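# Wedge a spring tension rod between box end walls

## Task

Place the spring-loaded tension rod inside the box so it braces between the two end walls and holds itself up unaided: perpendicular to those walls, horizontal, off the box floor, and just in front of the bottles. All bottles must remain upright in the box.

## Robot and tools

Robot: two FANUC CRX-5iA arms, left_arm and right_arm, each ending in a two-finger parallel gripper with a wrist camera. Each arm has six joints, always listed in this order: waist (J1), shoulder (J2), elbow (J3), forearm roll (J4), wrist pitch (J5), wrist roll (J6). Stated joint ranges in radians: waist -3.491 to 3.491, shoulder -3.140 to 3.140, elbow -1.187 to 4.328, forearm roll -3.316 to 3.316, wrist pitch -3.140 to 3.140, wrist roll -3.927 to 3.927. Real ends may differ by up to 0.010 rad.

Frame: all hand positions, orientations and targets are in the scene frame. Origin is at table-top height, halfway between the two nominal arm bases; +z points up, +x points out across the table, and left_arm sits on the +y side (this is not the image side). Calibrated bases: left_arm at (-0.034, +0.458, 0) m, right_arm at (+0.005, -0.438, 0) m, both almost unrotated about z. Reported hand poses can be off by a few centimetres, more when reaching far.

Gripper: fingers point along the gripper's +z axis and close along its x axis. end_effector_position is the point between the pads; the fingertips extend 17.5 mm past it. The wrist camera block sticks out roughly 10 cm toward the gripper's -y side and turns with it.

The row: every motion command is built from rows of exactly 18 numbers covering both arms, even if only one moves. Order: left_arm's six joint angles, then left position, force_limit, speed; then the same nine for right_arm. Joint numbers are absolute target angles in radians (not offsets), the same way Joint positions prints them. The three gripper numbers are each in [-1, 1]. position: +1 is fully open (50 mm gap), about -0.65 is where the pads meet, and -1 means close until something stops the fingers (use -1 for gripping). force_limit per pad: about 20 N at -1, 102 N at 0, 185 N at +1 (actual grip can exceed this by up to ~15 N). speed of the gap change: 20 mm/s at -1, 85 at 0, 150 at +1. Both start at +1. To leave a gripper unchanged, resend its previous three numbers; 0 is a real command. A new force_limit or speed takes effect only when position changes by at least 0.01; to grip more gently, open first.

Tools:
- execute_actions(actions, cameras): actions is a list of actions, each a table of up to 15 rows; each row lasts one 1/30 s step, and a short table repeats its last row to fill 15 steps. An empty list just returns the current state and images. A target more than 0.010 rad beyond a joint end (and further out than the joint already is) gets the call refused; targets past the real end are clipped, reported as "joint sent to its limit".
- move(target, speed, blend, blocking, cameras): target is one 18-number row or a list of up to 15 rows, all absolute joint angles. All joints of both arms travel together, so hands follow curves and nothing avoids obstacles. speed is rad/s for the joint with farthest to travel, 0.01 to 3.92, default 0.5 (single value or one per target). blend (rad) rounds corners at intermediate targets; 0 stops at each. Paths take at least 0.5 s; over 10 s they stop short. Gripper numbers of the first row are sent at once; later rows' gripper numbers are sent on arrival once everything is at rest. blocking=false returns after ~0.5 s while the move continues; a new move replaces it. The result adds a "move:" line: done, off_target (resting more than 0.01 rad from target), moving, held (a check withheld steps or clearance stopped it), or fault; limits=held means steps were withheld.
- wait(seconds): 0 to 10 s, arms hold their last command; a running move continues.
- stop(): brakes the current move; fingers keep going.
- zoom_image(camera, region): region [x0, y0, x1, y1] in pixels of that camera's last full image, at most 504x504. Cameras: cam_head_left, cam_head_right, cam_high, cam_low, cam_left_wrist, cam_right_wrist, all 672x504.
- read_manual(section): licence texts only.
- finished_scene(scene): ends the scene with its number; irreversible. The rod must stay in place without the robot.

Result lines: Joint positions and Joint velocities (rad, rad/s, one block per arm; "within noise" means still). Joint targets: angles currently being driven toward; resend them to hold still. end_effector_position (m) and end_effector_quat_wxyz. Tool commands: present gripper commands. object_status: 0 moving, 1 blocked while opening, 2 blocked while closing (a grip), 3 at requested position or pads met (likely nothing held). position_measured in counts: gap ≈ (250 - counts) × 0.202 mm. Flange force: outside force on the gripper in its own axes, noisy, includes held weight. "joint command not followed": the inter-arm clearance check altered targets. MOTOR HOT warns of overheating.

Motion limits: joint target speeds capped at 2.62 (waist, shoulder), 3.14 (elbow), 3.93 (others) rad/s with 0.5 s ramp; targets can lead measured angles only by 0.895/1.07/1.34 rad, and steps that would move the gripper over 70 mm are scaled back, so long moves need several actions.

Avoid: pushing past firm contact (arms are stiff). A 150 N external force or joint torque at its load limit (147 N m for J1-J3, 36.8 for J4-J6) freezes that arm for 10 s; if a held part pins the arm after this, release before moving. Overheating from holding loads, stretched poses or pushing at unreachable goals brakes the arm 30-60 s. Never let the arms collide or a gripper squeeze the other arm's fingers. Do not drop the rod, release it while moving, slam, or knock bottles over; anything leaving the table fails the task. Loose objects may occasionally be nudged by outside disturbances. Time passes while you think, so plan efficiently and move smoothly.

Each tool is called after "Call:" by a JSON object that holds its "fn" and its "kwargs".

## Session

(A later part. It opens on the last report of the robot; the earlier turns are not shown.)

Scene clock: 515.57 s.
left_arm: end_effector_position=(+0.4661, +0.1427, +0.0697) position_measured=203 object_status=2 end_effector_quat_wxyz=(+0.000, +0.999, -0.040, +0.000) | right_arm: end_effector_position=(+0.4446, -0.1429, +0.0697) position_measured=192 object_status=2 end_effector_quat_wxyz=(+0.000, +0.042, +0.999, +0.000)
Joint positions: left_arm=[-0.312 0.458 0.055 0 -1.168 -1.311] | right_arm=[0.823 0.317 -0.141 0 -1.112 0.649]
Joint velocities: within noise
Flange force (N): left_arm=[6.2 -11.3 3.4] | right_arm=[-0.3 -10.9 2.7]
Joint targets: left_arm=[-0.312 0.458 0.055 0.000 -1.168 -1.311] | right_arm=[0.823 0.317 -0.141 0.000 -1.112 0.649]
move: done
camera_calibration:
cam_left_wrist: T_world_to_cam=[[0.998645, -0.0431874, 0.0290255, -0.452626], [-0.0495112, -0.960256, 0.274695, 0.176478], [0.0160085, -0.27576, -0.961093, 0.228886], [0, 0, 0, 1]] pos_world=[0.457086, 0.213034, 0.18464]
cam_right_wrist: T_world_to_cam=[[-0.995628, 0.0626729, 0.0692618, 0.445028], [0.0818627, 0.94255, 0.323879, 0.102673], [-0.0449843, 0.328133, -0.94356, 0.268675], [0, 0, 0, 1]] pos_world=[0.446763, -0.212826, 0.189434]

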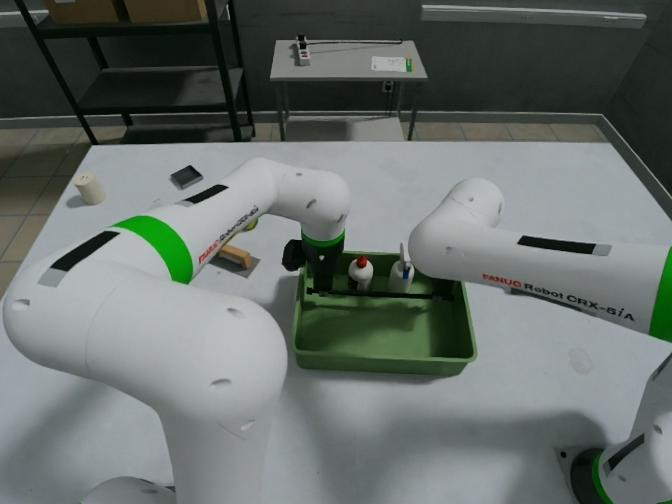

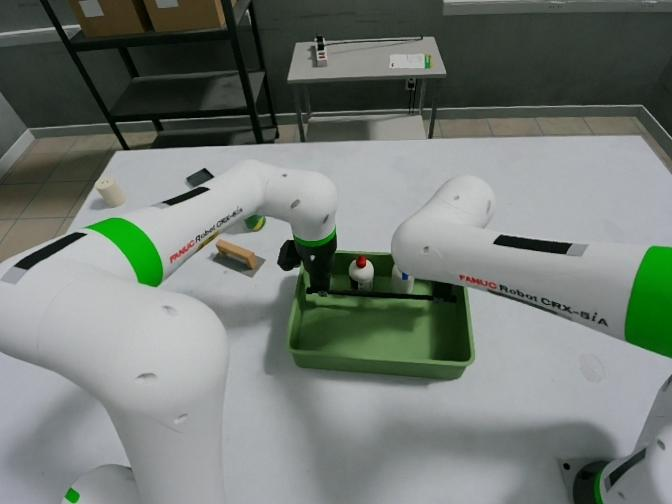

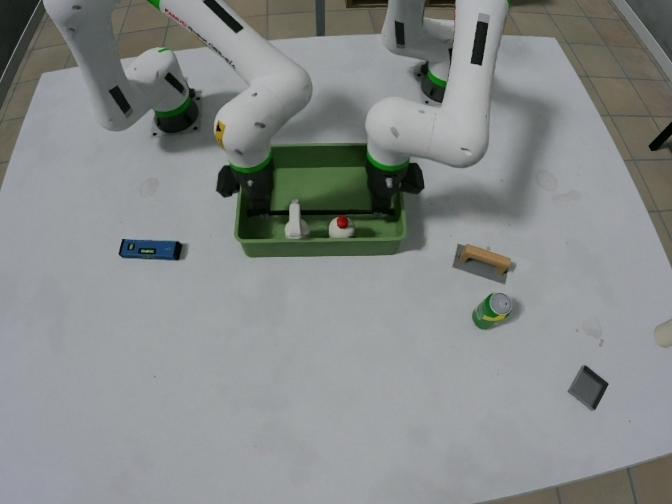

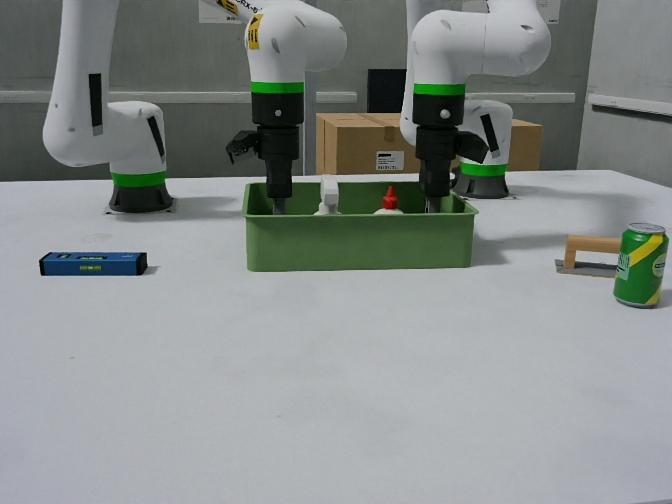

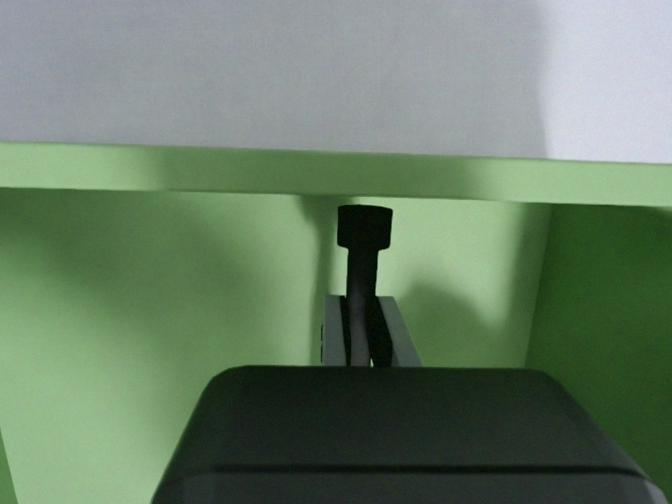

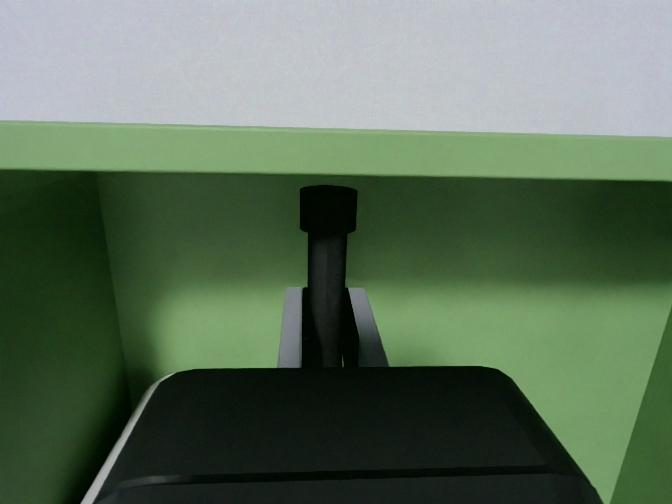

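Call:
{"fn": "move", "kwargs": {"target": [-0.30479, 0.49049, 0.10301, 0, -1.18332, -1.31795, -1, -0.6, -1, 0.79859, 0.34603, -0.10257, 0, -1.12220, 0.67277, -1, -0.6, -1], "speed": 0.05}}

Call:
{"fn": "zoom_image", "kwargs": {"camera": "cam_head_right", "region": [270, 220, 500, 390]}}

Call:
{"fn": "zoom_image", "kwargs": {"camera": "cam_head_left", "region": [330, 230, 450, 320]}}

Call:
{"fn": "zoom_image", "kwargs": {"camera": "cam_left_wrist", "region": [236, 130, 488, 380]}}

Call:
{"fn": "zoom_image", "kwargs": {"camera": "cam_right_wrist", "region": [200, 100, 452, 380]}}

Scene clock: 539.60 s.
left_arm: end_effector_position=(+0.4821, +0.1414, +0.0697) position_measured=203 object_status=2 end_effector_quat_wxyz=(+0.000, +0.999, -0.040, +0.000) | right_arm: end_effector_position=(+0.4606, -0.1440, +0.0697) position_measured=192 object_status=2 end_effector_quat_wxyz=(+0.000, +0.042, +0.999, +0.000)
Joint positions: left_arm=[-0.305 0.49 0.103 0 -1.183 -1.318] | right_arm=[0.799 0.346 -0.103 0 -1.122 0.673]
Joint velocities: within noise
Flange force (N): left_arm=[6.6 -10.7 3.0] | right_arm=[0.0 -11.0 2.8]
Joint targets: left_arm=[-0.305 0.490 0.103 0.000 -1.183 -1.318] | right_arm=[0.799 0.346 -0.103 0.000 -1.122 0.673]
move: done
camera_calibration:
cam_left_wrist: T_world_to_cam=[[0.998645, -0.0431891, 0.0290214, -0.468555], [-0.0495102, -0.960282, 0.274603, 0.176135], [0.0160088, -0.275668, -0.96112, 0.228286], [0, 0, 0, 1]] pos_world=[0.472986, 0.211834, 0.184641]
cam_right_wrist: T_world_to_cam=[[-0.995627, 0.0626792, 0.0692639, 0.460934], [0.0818693, 0.94255, 0.323878, 0.102499], [-0.0449843, 0.328133, -0.94356, 0.269784], [0, 0, 0, 1]] pos_world=[0.462663, -0.214026, 0.189434]

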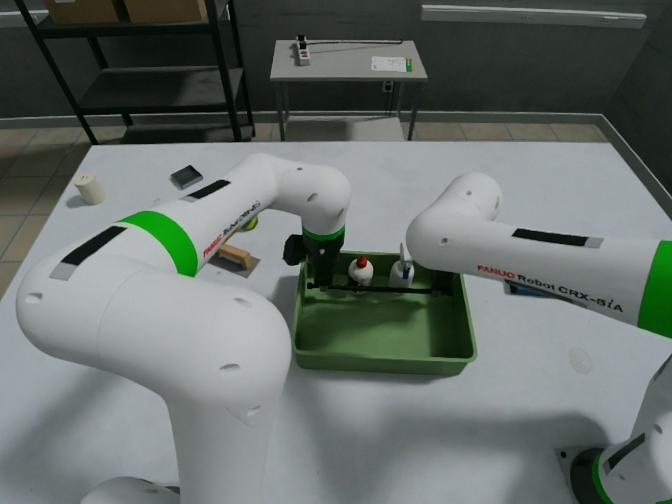

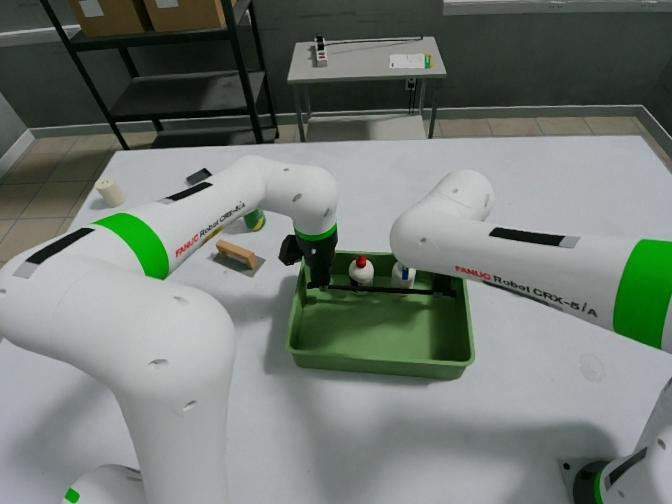

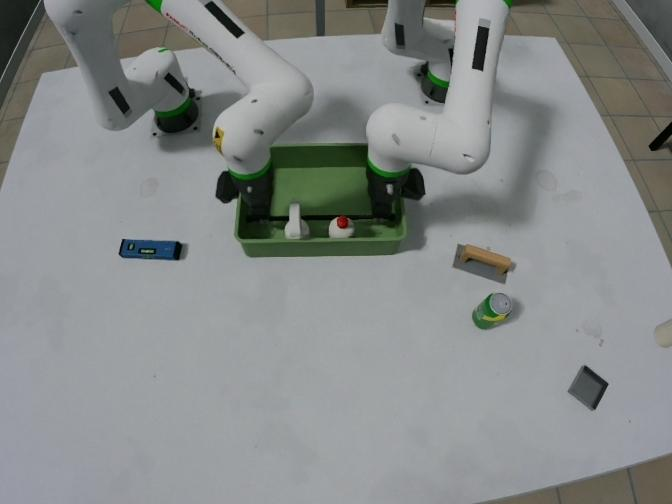

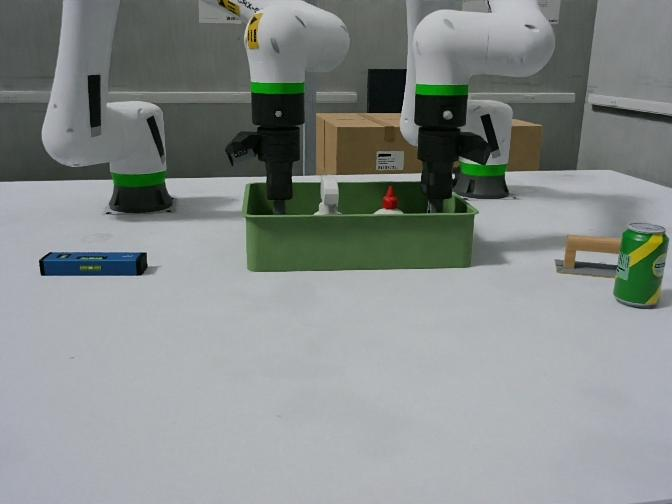

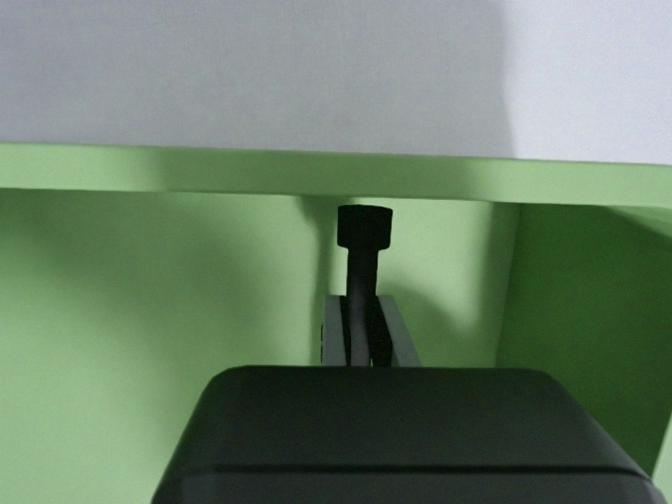

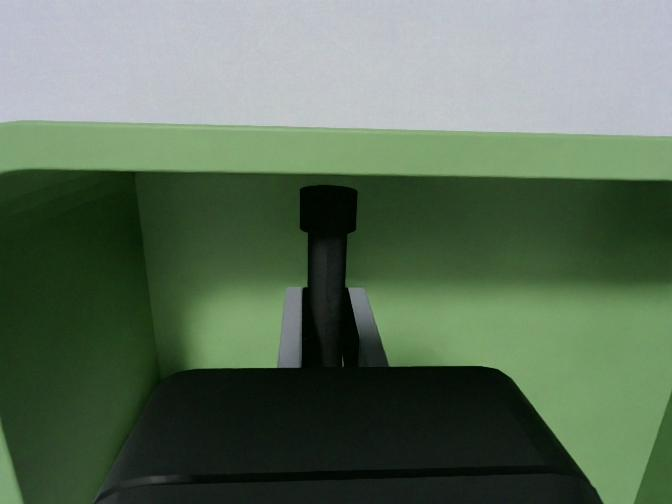

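Scaled by 2.191 from the camera's 672x504 image, which has a finer 960x720 frame.

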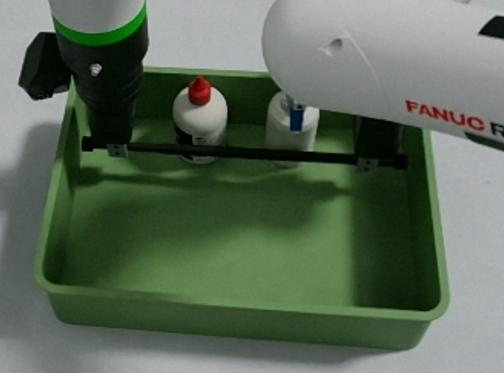

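Scaled by 4.200 from the camera's 672x504 image, which has a finer 960x720 frame.

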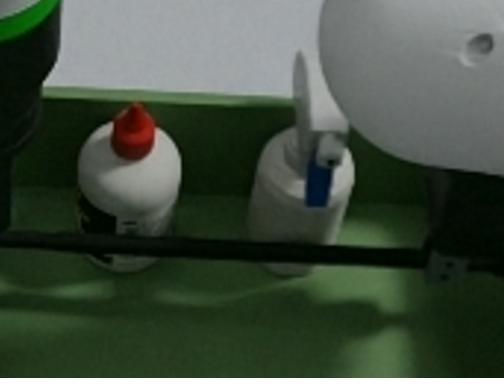

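Scaled by 2.000 from the camera's 672x504 image, which has a finer 960x720 frame.

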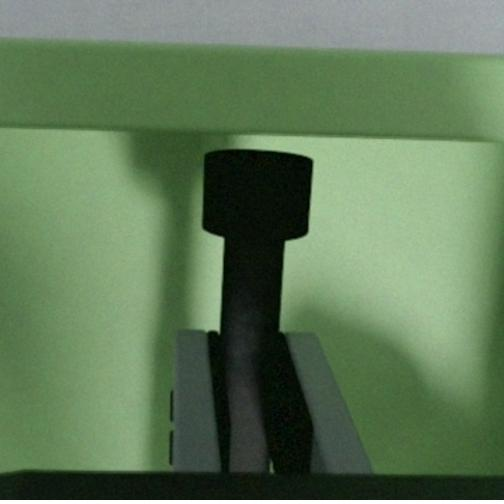

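Scaled by 1.800 from the camera's 672x504 image, which has a finer 960x720 frame.

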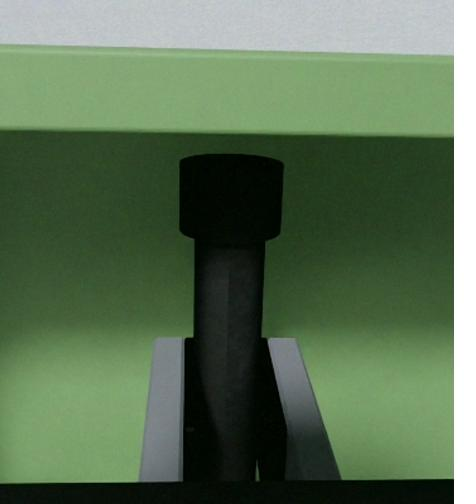

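Call:
{"fn": "move", "kwargs": {"target": [-0.29657, 0.48520, 0.09517, 0, -1.18077, -1.32617, -1, -0.6, -1, 0.79257, 0.33920, -0.11184, 0, -1.11975, 0.67879, -1, -0.6, -1], "speed": 0.02, "cameras": ["cam_left_wrist", "cam_right_wrist"]}}

Call:
{"fn": "zoom_image", "kwargs": {"camera": "cam_left_wrist", "region": [236, 130, 488, 380]}}

Call:
{"fn": "zoom_image", "kwargs": {"camera": "cam_right_wrist", "region": [200, 100, 452, 380]}}

Scene clock: 546.47 s.
left_arm: end_effector_position=(+0.4825, +0.1464, +0.0697) position_measured=203 object_status=2 end_effector_quat_wxyz=(+0.000, +0.999, -0.040, +0.000) | right_arm: end_effector_position=(+0.4602, -0.1490, +0.0697) position_measured=192 object_status=2 end_effector_quat_wxyz=(+0.000, +0.042, +0.999, +0.000)
Joint positions: left_arm=[-0.297 0.485 0.095 0 -1.181 -1.326] | right_arm=[0.793 0.339 -0.112 0 -1.12 0.679]
Joint velocities: within noise
Flange force (N): left_arm=[6.5 -9.9 3.6] | right_arm=[-0.3 -9.9 2.3]
Joint targets: left_arm=[-0.297 0.485 0.095 0.000 -1.181 -1.326] | right_arm=[0.793 0.339 -0.112 0.000 -1.120 0.679]
move: done
camera_calibration:
cam_left_wrist: T_world_to_cam=[[0.998645, -0.0431891, 0.0290214, -0.468743], [-0.0495102, -0.960282, 0.274603, 0.18086], [0.0160088, -0.275668, -0.96112, 0.22963], [0, 0, 0, 1]] pos_world=[0.473386, 0.216734, 0.184641]
cam_right_wrist: T_world_to_cam=[[-0.995627, 0.0626792, 0.0692639, 0.460943], [0.0818693, 0.94255, 0.323878, 0.107142], [-0.0449843, 0.328133, -0.94356, 0.271379], [0, 0, 0, 1]] pos_world=[0.462363, -0.218926, 0.189434]
Images, in order (width x height): cam_left_wrist 672x504, cam_right_wrist 672x504.

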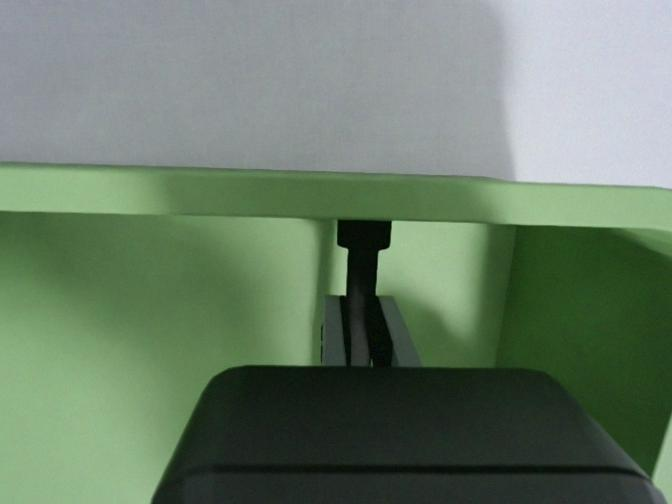

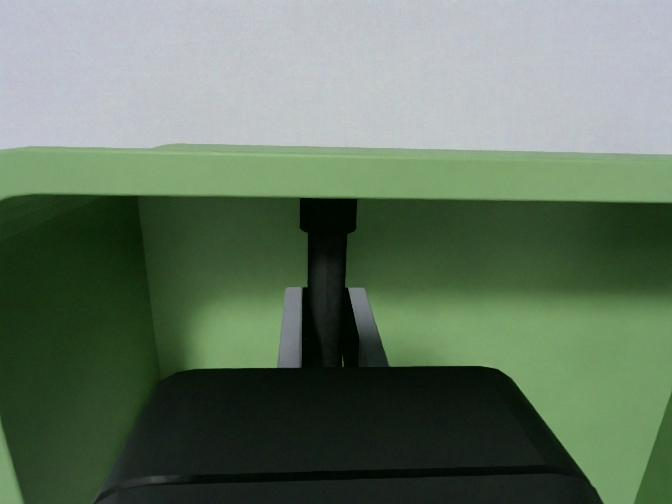

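Scaled by 2.000 from the camera's 672x504 image, which has a finer 960x720 frame.

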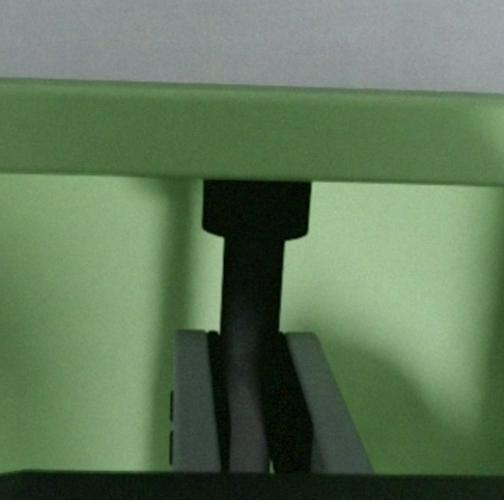

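Scaled by 1.800 from the camera's 672x504 image, which has a finer 960x720 frame.

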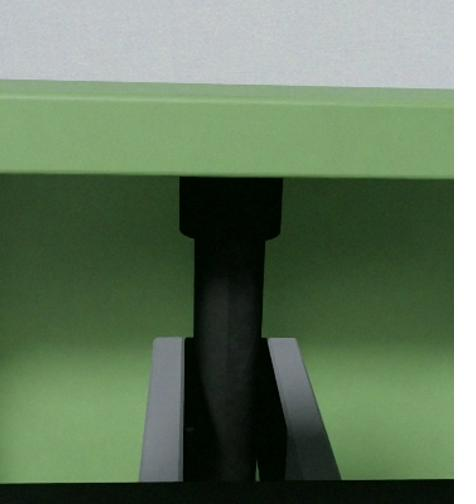

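Call:
{"fn": "move", "kwargs": {"target": [-0.29657, 0.48520, 0.09517, 0, -1.18077, -1.32617, -1, -0.6, -1, 0.79016, 0.33647, -0.11555, 0, -1.11877, 0.68120, -1, -0.6, -1], "speed": 0.02, "cameras": []}}

Call:
{"fn": "move", "kwargs": {"target": [-0.29657, 0.48520, 0.09517, 0, -1.18077, -1.32617, -1, -0.6, -1, 0.78896, 0.33510, -0.11740, 0, -1.11828, 0.68240, -1, -0.6, -1], "speed": 0.02, "cameras": ["cam_left_wrist", "cam_right_wrist"]}}

Scene clock: 557.87 s.
left_arm: end_effector_position=(+0.4825, +0.1464, +0.0697) position_measured=203 object_status=2 end_effector_quat_wxyz=(+0.000, +0.999, -0.040, +0.000) | right_arm: end_effector_position=(+0.4601, -0.1510, +0.0697) position_measured=192 object_status=2 end_effector_quat_wxyz=(+0.000, +0.042, +0.999, +0.000)
Joint positions: left_arm=[-0.297 0.485 0.095 0 -1.181 -1.326] | right_arm=[0.79 0.336 -0.116 0 -1.119 0.681]
Joint velocities: within noise
Flange force (N): left_arm=[6.8 -10.0 3.6] | right_arm=[-1.1 -9.4 2.8]
Joint targets: left_arm=[-0.297 0.485 0.095 0.000 -1.181 -1.326] | right_arm=[0.790 0.336 -0.116 0.000 -1.119 0.681]
move: done
No camera images: "cameras" was empty.

Scene clock: 558.57 s.
left_arm: end_effector_position=(+0.4825, +0.1464, +0.0697) position_measured=203 object_status=2 end_effector_quat_wxyz=(+0.000, +0.999, -0.040, +0.000) | right_arm: end_effector_position=(+0.4600, -0.1520, +0.0697) position_measured=192 object_status=2 end_effector_quat_wxyz=(+0.000, +0.042, +0.999, +0.000)
Joint positions: left_arm=[-0.297 0.485 0.095 0 -1.181 -1.326] | right_arm=[0.789 0.335 -0.117 0 -1.118 0.682]
Joint velocities: within noise
Flange force (N): left_arm=[6.3 -9.6 3.9] | right_arm=[-1.0 -9.7 2.5]
Joint targets: left_arm=[-0.297 0.485 0.095 0.000 -1.181 -1.326] | right_arm=[0.789 0.335 -0.117 0.000 -1.118 0.682]
move: done
camera_calibration:
cam_left_wrist: T_world_to_cam=[[0.998645, -0.0431891, 0.0290214, -0.468739], [-0.0495102, -0.960282, 0.274603, 0.180956], [0.0160088, -0.275668, -0.96112, 0.229658], [0, 0, 0, 1]] pos_world=[0.473386, 0.216834, 0.184641]
cam_right_wrist: T_world_to_cam=[[-0.995628, 0.0626729, 0.0692618, 0.460831], [0.0818627, 0.94255, 0.323879, 0.109997], [-0.0449843, 0.328133, -0.94356, 0.27235], [0, 0, 0, 1]] pos_world=[0.462063, -0.221926, 0.189434]
Images, in order (width x height): cam_left_wrist 672x504, cam_right_wrist 672x504.

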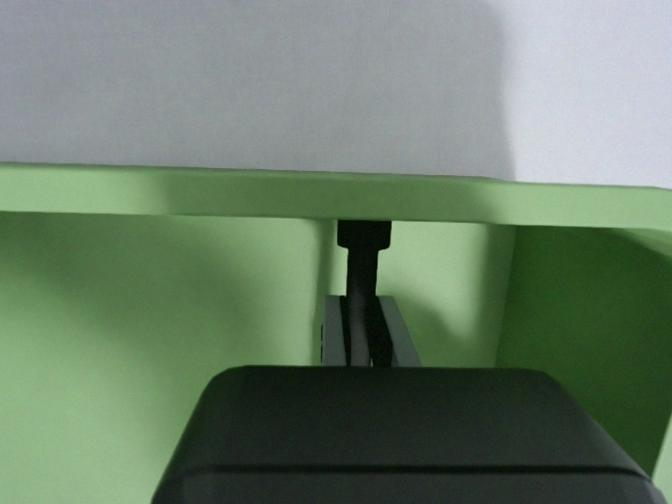

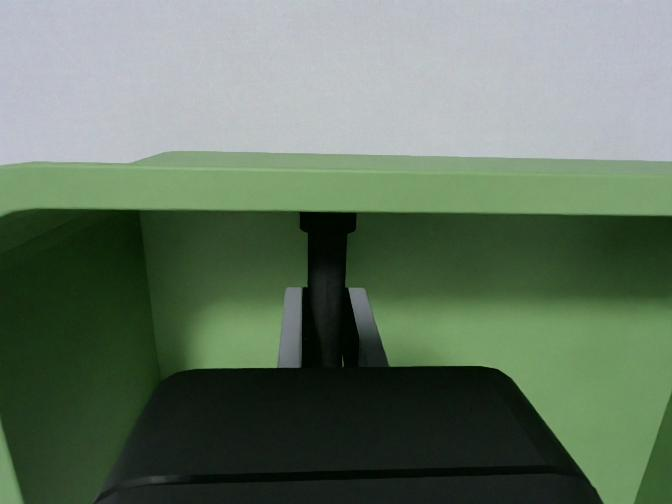

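Call:
{"fn": "move", "kwargs": {"target": [-0.29657, 0.48520, 0.09517, 0, -1.18077, -1.32617, -1, -0.6, -1, 0.78775, 0.33374, -0.11926, 0, -1.11779, 0.68361, -1, -0.6, -1], "speed": 0.02, "cameras": []}}

Call:
{"fn": "move", "kwargs": {"target": [-0.29657, 0.48520, 0.09517, 0, -1.18077, -1.32617, -1, -0.6, -1, 0.78715, 0.33305, -0.12018, 0, -1.11755, 0.68421, -1, -0.6, -1], "speed": 0.02, "cameras": ["cam_left_wrist", "cam_right_wrist"]}}

Scene clock: 563.57 s.
left_arm: end_effector_position=(+0.4825, +0.1464, +0.0697) position_measured=203 object_status=2 end_effector_quat_wxyz=(+0.000, +0.999, -0.040, +0.000) | right_arm: end_effector_position=(+0.4599, -0.1530, +0.0697) position_measured=192 object_status=2 end_effector_quat_wxyz=(+0.000, +0.042, +0.999, +0.000)
Joint positions: left_arm=[-0.297 0.485 0.095 0 -1.181 -1.326] | right_arm=[0.788 0.334 -0.119 0 -1.118 0.684]
Joint velocities: within noise
Flange force (N): left_arm=[7.0 -9.6 3.3] | right_arm=[-0.9 -9.9 2.5]
Joint targets: left_arm=[-0.297 0.485 0.095 0.000 -1.181 -1.326] | right_arm=[0.788 0.334 -0.119 0.000 -1.118 0.684]
move: done
No camera images: "cameras" was empty.

Scene clock: 564.27 s.
left_arm: end_effector_position=(+0.4825, +0.1464, +0.0697) position_measured=203 object_status=2 end_effector_quat_wxyz=(+0.000, +0.999, -0.040, +0.000) | right_arm: end_effector_position=(+0.4599, -0.1535, +0.0697) position_measured=192 object_status=2 end_effector_quat_wxyz=(+0.000, +0.042, +0.999, +0.000)
Joint positions: left_arm=[-0.297 0.485 0.095 0 -1.181 -1.326] | right_arm=[0.787 0.333 -0.12 0 -1.118 0.684]
Joint velocities: within noise
Flange force (N): left_arm=[6.5 -9.7 3.6] | right_arm=[-0.3 -9.5 2.7]
Joint targets: left_arm=[-0.297 0.485 0.095 0.000 -1.181 -1.326] | right_arm=[0.787 0.333 -0.120 0.000 -1.118 0.684]
move: done
camera_calibration:
cam_left_wrist: T_world_to_cam=[[0.998645, -0.0431891, 0.0290214, -0.468739], [-0.0495102, -0.960282, 0.274603, 0.180956], [0.0160088, -0.275668, -0.96112, 0.229658], [0, 0, 0, 1]] pos_world=[0.473386, 0.216834, 0.184641]
cam_right_wrist: T_world_to_cam=[[-0.995628, 0.0626729, 0.0692618, 0.460826], [0.0818627, 0.94255, 0.323879, 0.111419], [-0.0449843, 0.328133, -0.94356, 0.272837], [0, 0, 0, 1]] pos_world=[0.461963, -0.223426, 0.189434]
Images, in order (width x height): cam_left_wrist 672x504, cam_right_wrist 672x504.

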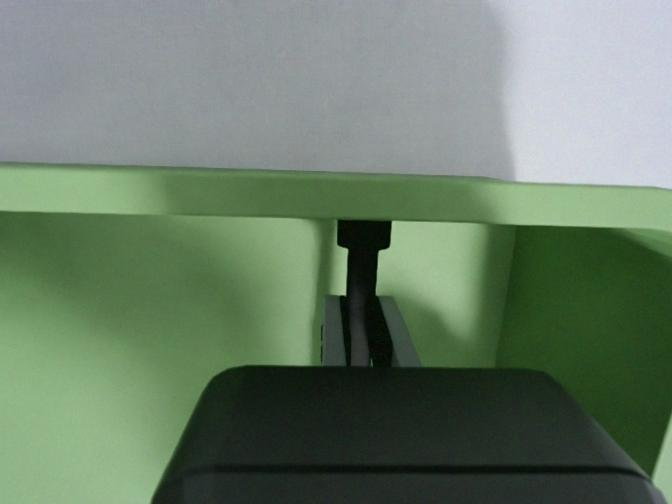

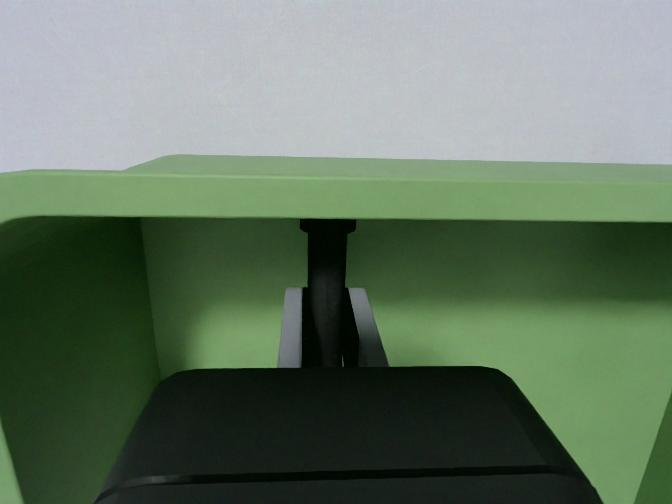

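Call:
{"fn": "move", "kwargs": {"target": [-0.29657, 0.48520, 0.09517, 0, -1.18077, -1.32617, -1, -0.6, -1, 0.78595, 0.33168, -0.12203, 0, -1.11706, 0.68541, -1, -0.6, -1], "speed": 0.02, "cameras": []}}

Call:
{"fn": "move", "kwargs": {"target": [-0.29657, 0.48520, 0.09517, 0, -1.18077, -1.32617, -1, -0.6, -1, 0.78474, 0.33032, -0.12389, 0, -1.11657, 0.68662, -1, -0.6, -1], "speed": 0.02, "cameras": ["cam_left_wrist", "cam_right_wrist"]}}

Scene clock: 572.03 s.
left_arm: end_effector_position=(+0.4825, +0.1464, +0.0697) position_measured=203 object_status=2 end_effector_quat_wxyz=(+0.000, +0.999, -0.040, +0.000) | right_arm: end_effector_position=(+0.4598, -0.1545, +0.0697) position_measured=192 object_status=2 end_effector_quat_wxyz=(+0.000, +0.042, +0.999, +0.000)
Joint positions: left_arm=[-0.297 0.485 0.095 0 -1.181 -1.326] | right_arm=[0.786 0.332 -0.122 0 -1.117 0.685]
Joint velocities: within noise
Flange force (N): left_arm=[6.8 -9.6 3.5] | right_arm=[-0.7 -9.6 2.6]
Joint targets: left_arm=[-0.297 0.485 0.095 0.000 -1.181 -1.326] | right_arm=[0.786 0.332 -0.122 0.000 -1.117 0.685]
move: done
No camera images: "cameras" was empty.

Scene clock: 572.73 s.
left_arm: end_effector_position=(+0.4825, +0.1464, +0.0697) position_measured=203 object_status=2 end_effector_quat_wxyz=(+0.000, +0.999, -0.040, +0.000) | right_arm: end_effector_position=(+0.4597, -0.1555, +0.0697) position_measured=192 object_status=2 end_effector_quat_wxyz=(+0.000, +0.042, +0.999, +0.000)
Joint positions: left_arm=[-0.297 0.485 0.095 0 -1.181 -1.326] | right_arm=[0.785 0.33 -0.124 0 -1.117 0.687]
Joint velocities: within noise
Flange force (N): left_arm=[6.5 -9.7 3.0] | right_arm=[-0.6 -8.5 2.5]
Joint targets: left_arm=[-0.297 0.485 0.095 0.000 -1.181 -1.326] | right_arm=[0.785 0.330 -0.124 0.000 -1.117 0.687]
move: done
camera_calibration:
cam_left_wrist: T_world_to_cam=[[0.998645, -0.0431891, 0.0290214, -0.468739], [-0.0495102, -0.960282, 0.274603, 0.180956], [0.0160088, -0.275668, -0.96112, 0.229658], [0, 0, 0, 1]] pos_world=[0.473386, 0.216834, 0.184641]
cam_right_wrist: T_world_to_cam=[[-0.995628, 0.0626729, 0.0692618, 0.460752], [0.0818627, 0.94255, 0.323879, 0.113321], [-0.0449843, 0.328133, -0.94356, 0.273485], [0, 0, 0, 1]] pos_world=[0.461763, -0.225426, 0.189434]
Images, in order (width x height): cam_left_wrist 672x504, cam_right_wrist 672x504.

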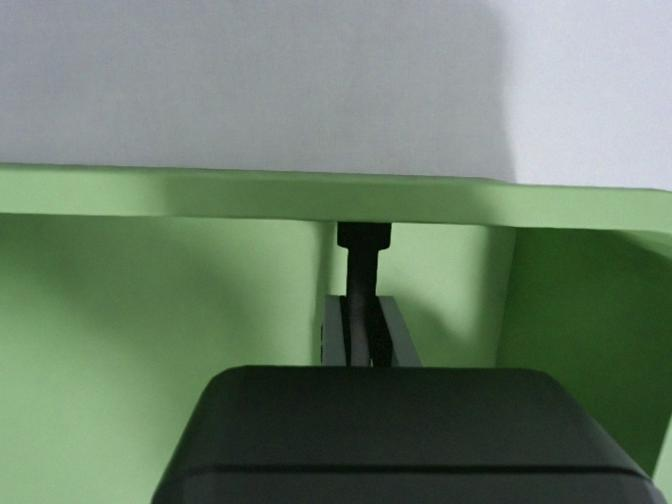

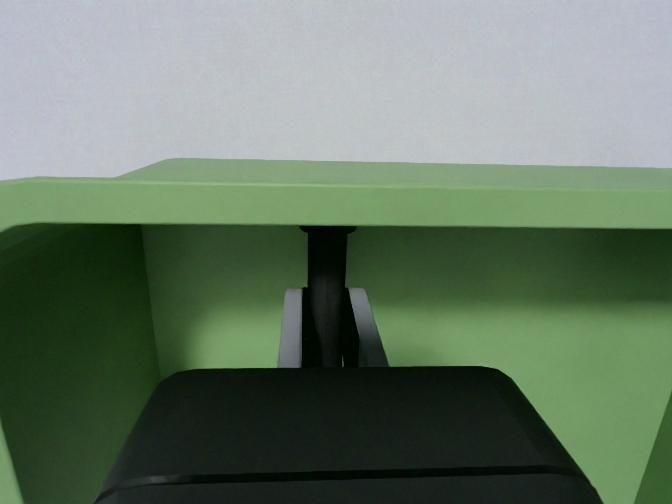

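Call:
{"fn": "move", "kwargs": {"target": [-0.29328, 0.48308, 0.09203, 0, -1.17975, -1.32946, -1, -0.6, -1, 0.78474, 0.33032, -0.12389, 0, -1.11657, 0.68662, -1, -0.6, -1], "speed": 0.02, "cameras": []}}

Call:
{"fn": "move", "kwargs": {"target": [-0.29164, 0.48203, 0.09047, 0, -1.17924, -1.33110, -1, -0.6, -1, 0.78474, 0.33032, -0.12389, 0, -1.11657, 0.68662, -1, -0.6, -1], "speed": 0.02, "cameras": ["cam_left_wrist", "cam_right_wrist"]}}

Scene clock: 582.27 s.
left_arm: end_effector_position=(+0.4826, +0.1484, +0.0697) position_measured=203 object_status=2 end_effector_quat_wxyz=(+0.000, +0.999, -0.040, +0.000) | right_arm: end_effector_position=(+0.4597, -0.1555, +0.0697) position_measured=192 object_status=2 end_effector_quat_wxyz=(+0.000, +0.042, +0.999, +0.000)
Joint positions: left_arm=[-0.293 0.483 0.092 0 -1.18 -1.329] | right_arm=[0.785 0.33 -0.124 0 -1.117 0.687]
Joint velocities: within noise
Flange force (N): left_arm=[6.6 -9.6 3.3] | right_arm=[-0.2 -8.2 2.3]
Joint targets: left_arm=[-0.293 0.483 0.092 0.000 -1.180 -1.329] | right_arm=[0.785 0.330 -0.124 0.000 -1.117 0.687]
move: done
No camera images: "cameras" was empty.

Scene clock: 582.97 s.
left_arm: end_effector_position=(+0.4827, +0.1494, +0.0697) position_measured=203 object_status=2 end_effector_quat_wxyz=(+0.000, +0.999, -0.040, +0.000) | right_arm: end_effector_position=(+0.4597, -0.1555, +0.0697) position_measured=192 object_status=2 end_effector_quat_wxyz=(+0.000, +0.042, +0.999, +0.000)
Joint positions: left_arm=[-0.292 0.482 0.09 0 -1.179 -1.331] | right_arm=[0.785 0.33 -0.124 0 -1.117 0.687]
Joint velocities: within noise
Flange force (N): left_arm=[6.6 -9.8 3.4] | right_arm=[0.2 -8.3 2.4]
Joint targets: left_arm=[-0.292 0.482 0.090 0.000 -1.179 -1.331] | right_arm=[0.785 0.330 -0.124 0.000 -1.117 0.687]
move: done
camera_calibration:
cam_left_wrist: T_world_to_cam=[[0.998645, -0.0431891, 0.0290214, -0.468813], [-0.0495102, -0.960282, 0.274603, 0.183751], [0.0160088, -0.275668, -0.96112, 0.230454], [0, 0, 0, 1]] pos_world=[0.473586, 0.219734, 0.184641]
cam_right_wrist: T_world_to_cam=[[-0.995628, 0.0626729, 0.0692618, 0.460752], [0.0818627, 0.94255, 0.323879, 0.113321], [-0.0449843, 0.328133, -0.94356, 0.273485], [0, 0, 0, 1]] pos_world=[0.461763, -0.225426, 0.189434]
Images, in order (width x height): cam_left_wrist 672x504, cam_right_wrist 672x504.

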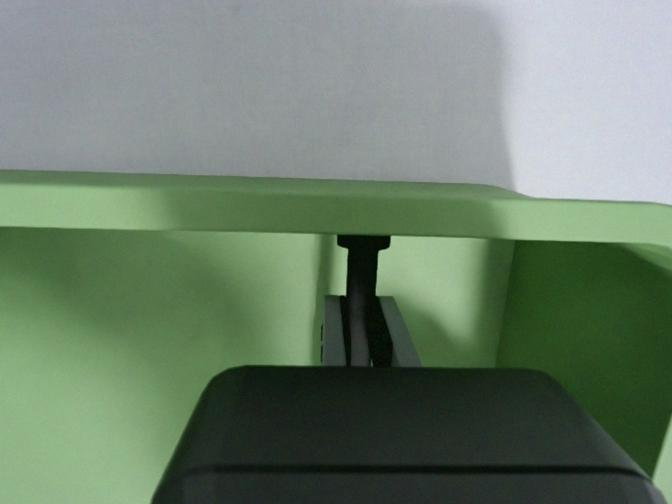

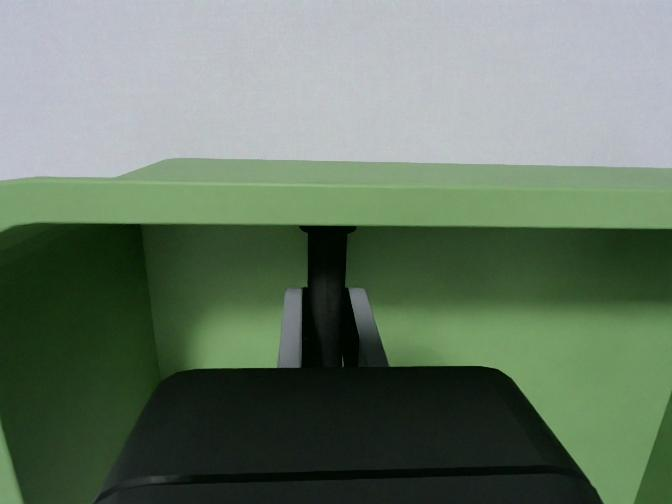

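Call:
{"fn": "move", "kwargs": {"target": [-0.28999, 0.48097, 0.08890, 0, -1.17873, -1.33275, -1, -0.6, -1, 0.78474, 0.33032, -0.12389, 0, -1.11657, 0.68662, -1, -0.6, -1], "speed": 0.02, "cameras": []}}

Call:
{"fn": "move", "kwargs": {"target": [-0.28917, 0.48044, 0.08811, 0, -1.17848, -1.33357, -1, -0.6, -1, 0.78474, 0.33032, -0.12389, 0, -1.11657, 0.68662, -1, -0.6, -1], "speed": 0.02, "cameras": ["cam_left_wrist", "cam_right_wrist"]}}

Scene clock: 588.93 s.
left_arm: end_effector_position=(+0.4827, +0.1504, +0.0697) position_measured=203 object_status=2 end_effector_quat_wxyz=(+0.000, +0.999, -0.040, +0.000) | right_arm: end_effector_position=(+0.4597, -0.1555, +0.0697) position_measured=192 object_status=2 end_effector_quat_wxyz=(+0.000, +0.042, +0.999, +0.000)
Joint positions: left_arm=[-0.29 0.481 0.089 0 -1.179 -1.333] | right_arm=[0.785 0.33 -0.124 0 -1.117 0.687]
Joint velocities: within noise
Flange force (N): left_arm=[7.4 -9.3 3.5] | right_arm=[0.0 -8.6 2.2]
Joint targets: left_arm=[-0.290 0.481 0.089 0.000 -1.179 -1.333] | right_arm=[0.785 0.330 -0.124 0.000 -1.117 0.687]
move: done
No camera images: "cameras" was empty.

Scene clock: 589.63 s.
left_arm: end_effector_position=(+0.4827, +0.1509, +0.0697) position_measured=203 object_status=2 end_effector_quat_wxyz=(+0.000, +0.999, -0.040, +0.000) | right_arm: end_effector_position=(+0.4597, -0.1555, +0.0697) position_measured=192 object_status=2 end_effector_quat_wxyz=(+0.000, +0.042, +0.999, +0.000)
Joint positions: left_arm=[-0.289 0.48 0.088 0 -1.178 -1.334] | right_arm=[0.785 0.33 -0.124 0 -1.117 0.687]
Joint velocities: within noise
Flange force (N): left_arm=[6.8 -5.6 4.5] | right_arm=[-0.5 -6.1 2.5]
Joint targets: left_arm=[-0.289 0.480 0.088 0.000 -1.178 -1.334] | right_arm=[0.785 0.330 -0.124 0.000 -1.117 0.687]
move: done
camera_calibration:
cam_left_wrist: T_world_to_cam=[[0.998647, -0.0432169, 0.0289254, -0.468825], [-0.0495105, -0.960281, 0.274607, 0.185196], [0.0159089, -0.275668, -0.961121, 0.230914], [0, 0, 0, 1]] pos_world=[0.473686, 0.221234, 0.184641]
cam_right_wrist: T_world_to_cam=[[-0.995628, 0.0626729, 0.0692618, 0.460752], [0.0818627, 0.94255, 0.323879, 0.113321], [-0.0449843, 0.328133, -0.94356, 0.273485], [0, 0, 0, 1]] pos_world=[0.461763, -0.225426, 0.189434]
Images, in order (width x height): cam_left_wrist 672x504, cam_right_wrist 672x504.

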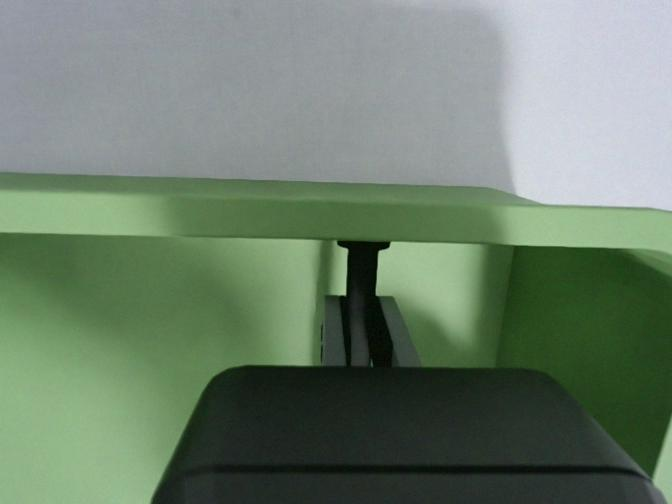

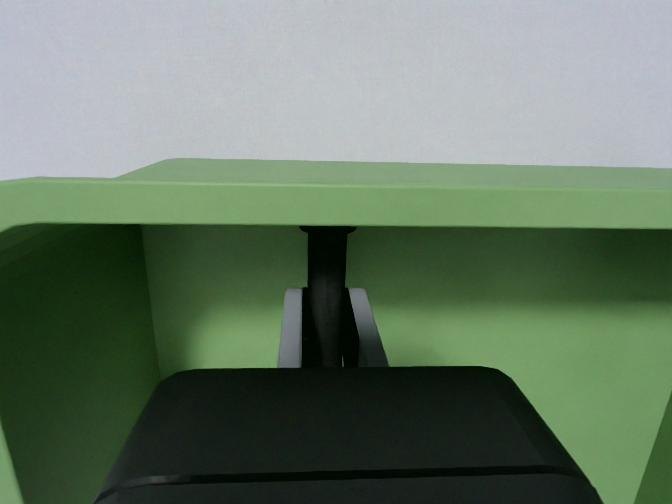

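Call:
{"fn": "execute_actions", "kwargs": {"actions": [[[-0.28917, 0.48044, 0.08811, 0, -1.17848, -1.33357, 0.15, -0.6, -1, 0.78474, 0.33032, -0.12389, 0, -1.11657, 0.68662, 0.15, -0.6, -1]],[[-0.28917, 0.48044, 0.08811, 0, -1.17848, -1.33357, 0.15, -0.6, -1, 0.78474, 0.33032, -0.12389, 0, -1.11657, 0.68662, 0.15, -0.6, -1]],[[-0.28917, 0.48044, 0.08811, 0, -1.17848, -1.33357, 0.15, -0.6, -1, 0.78474, 0.33032, -0.12389, 0, -1.11657, 0.68662, 0.15, -0.6, -1]]]}}

Call:
{"fn": "zoom_image", "kwargs": {"camera": "cam_head_right", "region": [270, 220, 500, 390]}}

Call:
{"fn": "zoom_image", "kwargs": {"camera": "cam_high", "region": [215, 130, 425, 265]}}

Scene clock: 605.10 s.
left_arm: end_effector_position=(+0.4827, +0.1509, +0.0697) position_measured=130 object_status=3 end_effector_quat_wxyz=(+0.000, +0.999, -0.040, +0.000) | right_arm: end_effector_position=(+0.4597, -0.1555, +0.0697) position_measured=130 object_status=3 end_effector_quat_wxyz=(+0.000, +0.042, +0.999, +0.000)
Joint positions: left_arm=[-0.289 0.48 0.088 0 -1.178 -1.334] | right_arm=[0.785 0.33 -0.124 0 -1.117 0.687]
Joint velocities: within noise
Flange force (N): left_arm=[6.2 4.7 3.4] | right_arm=[-0.8 4.8 1.8]
Flange force at the end of the 1st action (N): left_arm=[6.3 4.5 3.2] | right_arm=[-0.9 4.6 1.6]
Flange force at the end of the 2nd action (N): left_arm=[6.6 4.8 3.4] | right_arm=[-0.5 4.8 1.6]
Joint targets: left_arm=[-0.289 0.480 0.088 0.000 -1.178 -1.334] | right_arm=[0.785 0.330 -0.124 0.000 -1.117 0.687]
camera_calibration:
cam_left_wrist: T_world_to_cam=[[0.998647, -0.0432169, 0.0289254, -0.468825], [-0.0495105, -0.960281, 0.274607, 0.185196], [0.0159089, -0.275668, -0.961121, 0.230914], [0, 0, 0, 1]] pos_world=[0.473686, 0.221234, 0.184641]
cam_right_wrist: T_world_to_cam=[[-0.995628, 0.0626729, 0.0692618, 0.460752], [0.0818627, 0.94255, 0.323879, 0.113321], [-0.0449843, 0.328133, -0.94356, 0.273485], [0, 0, 0, 1]] pos_world=[0.461763, -0.225426, 0.189434]

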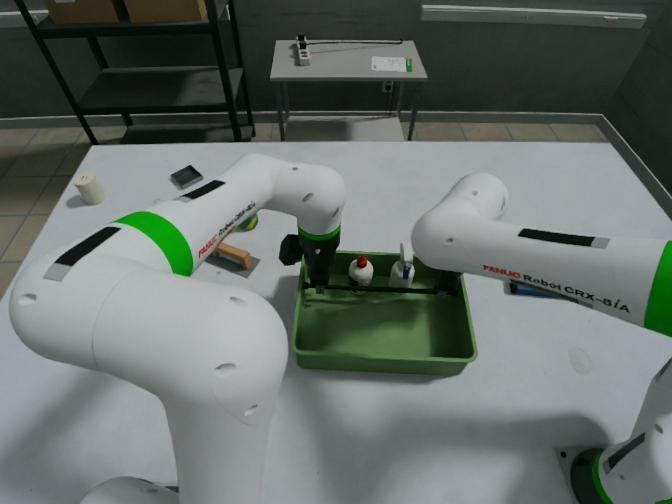

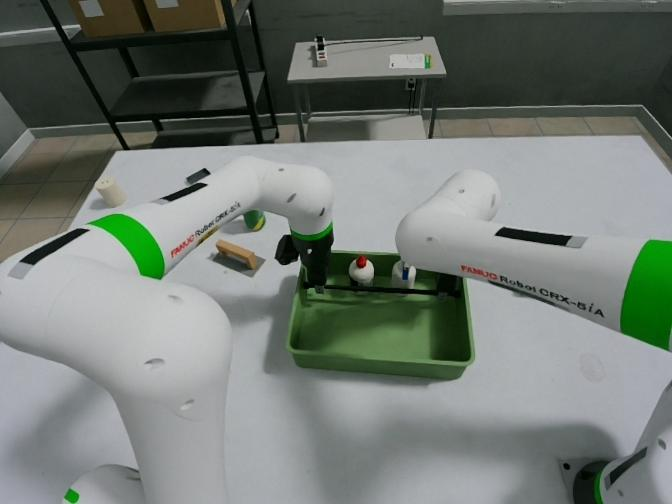

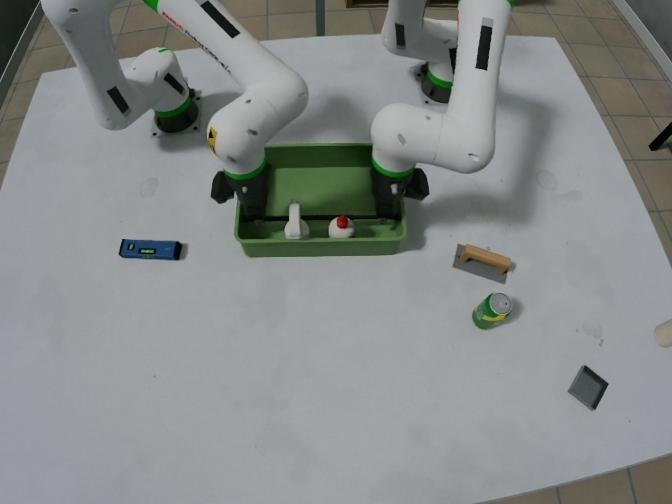

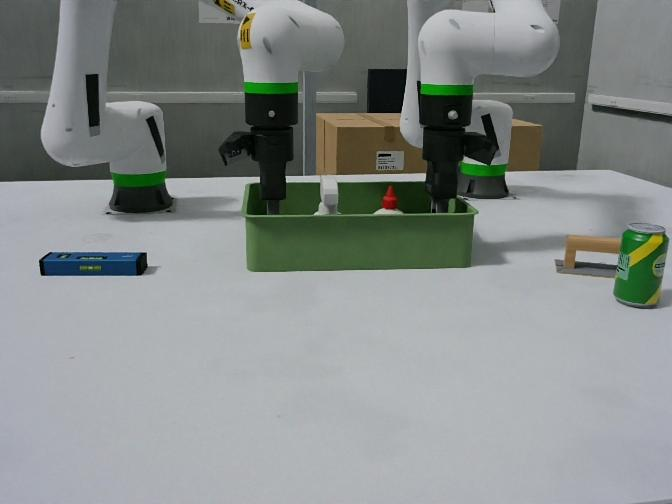

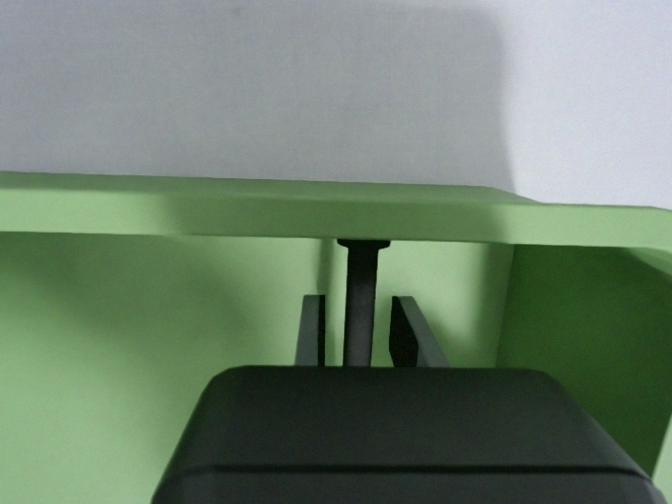

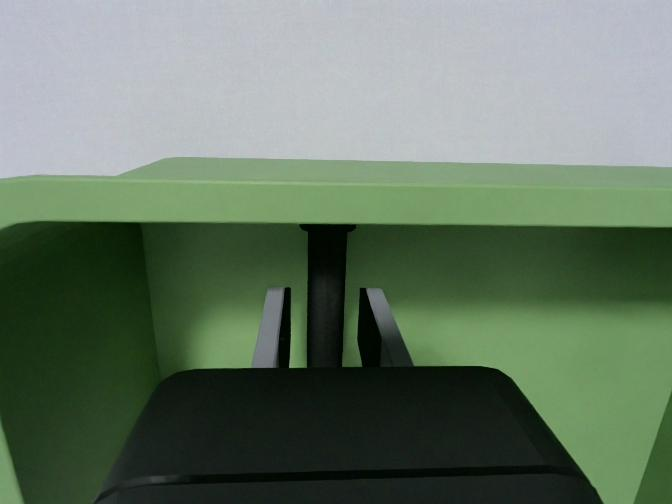

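Scaled by 2.191 from the camera's 672x504 image, which has a finer 960x720 frame.

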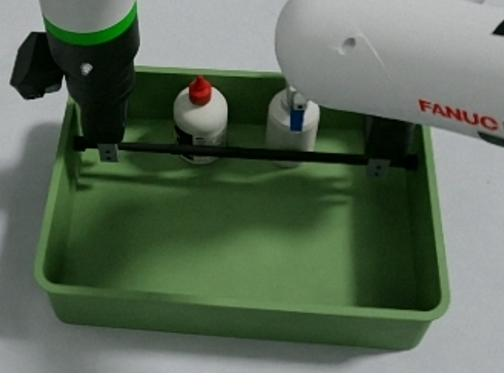

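Scaled by 2.400 from the camera's 672x504 image, which has a finer 960x720 frame.

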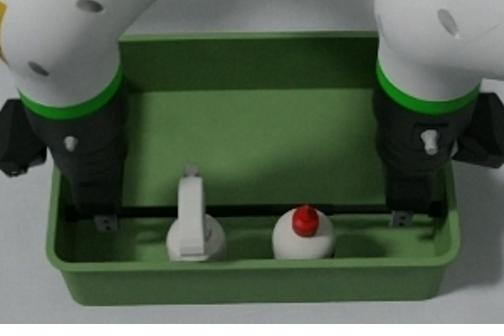

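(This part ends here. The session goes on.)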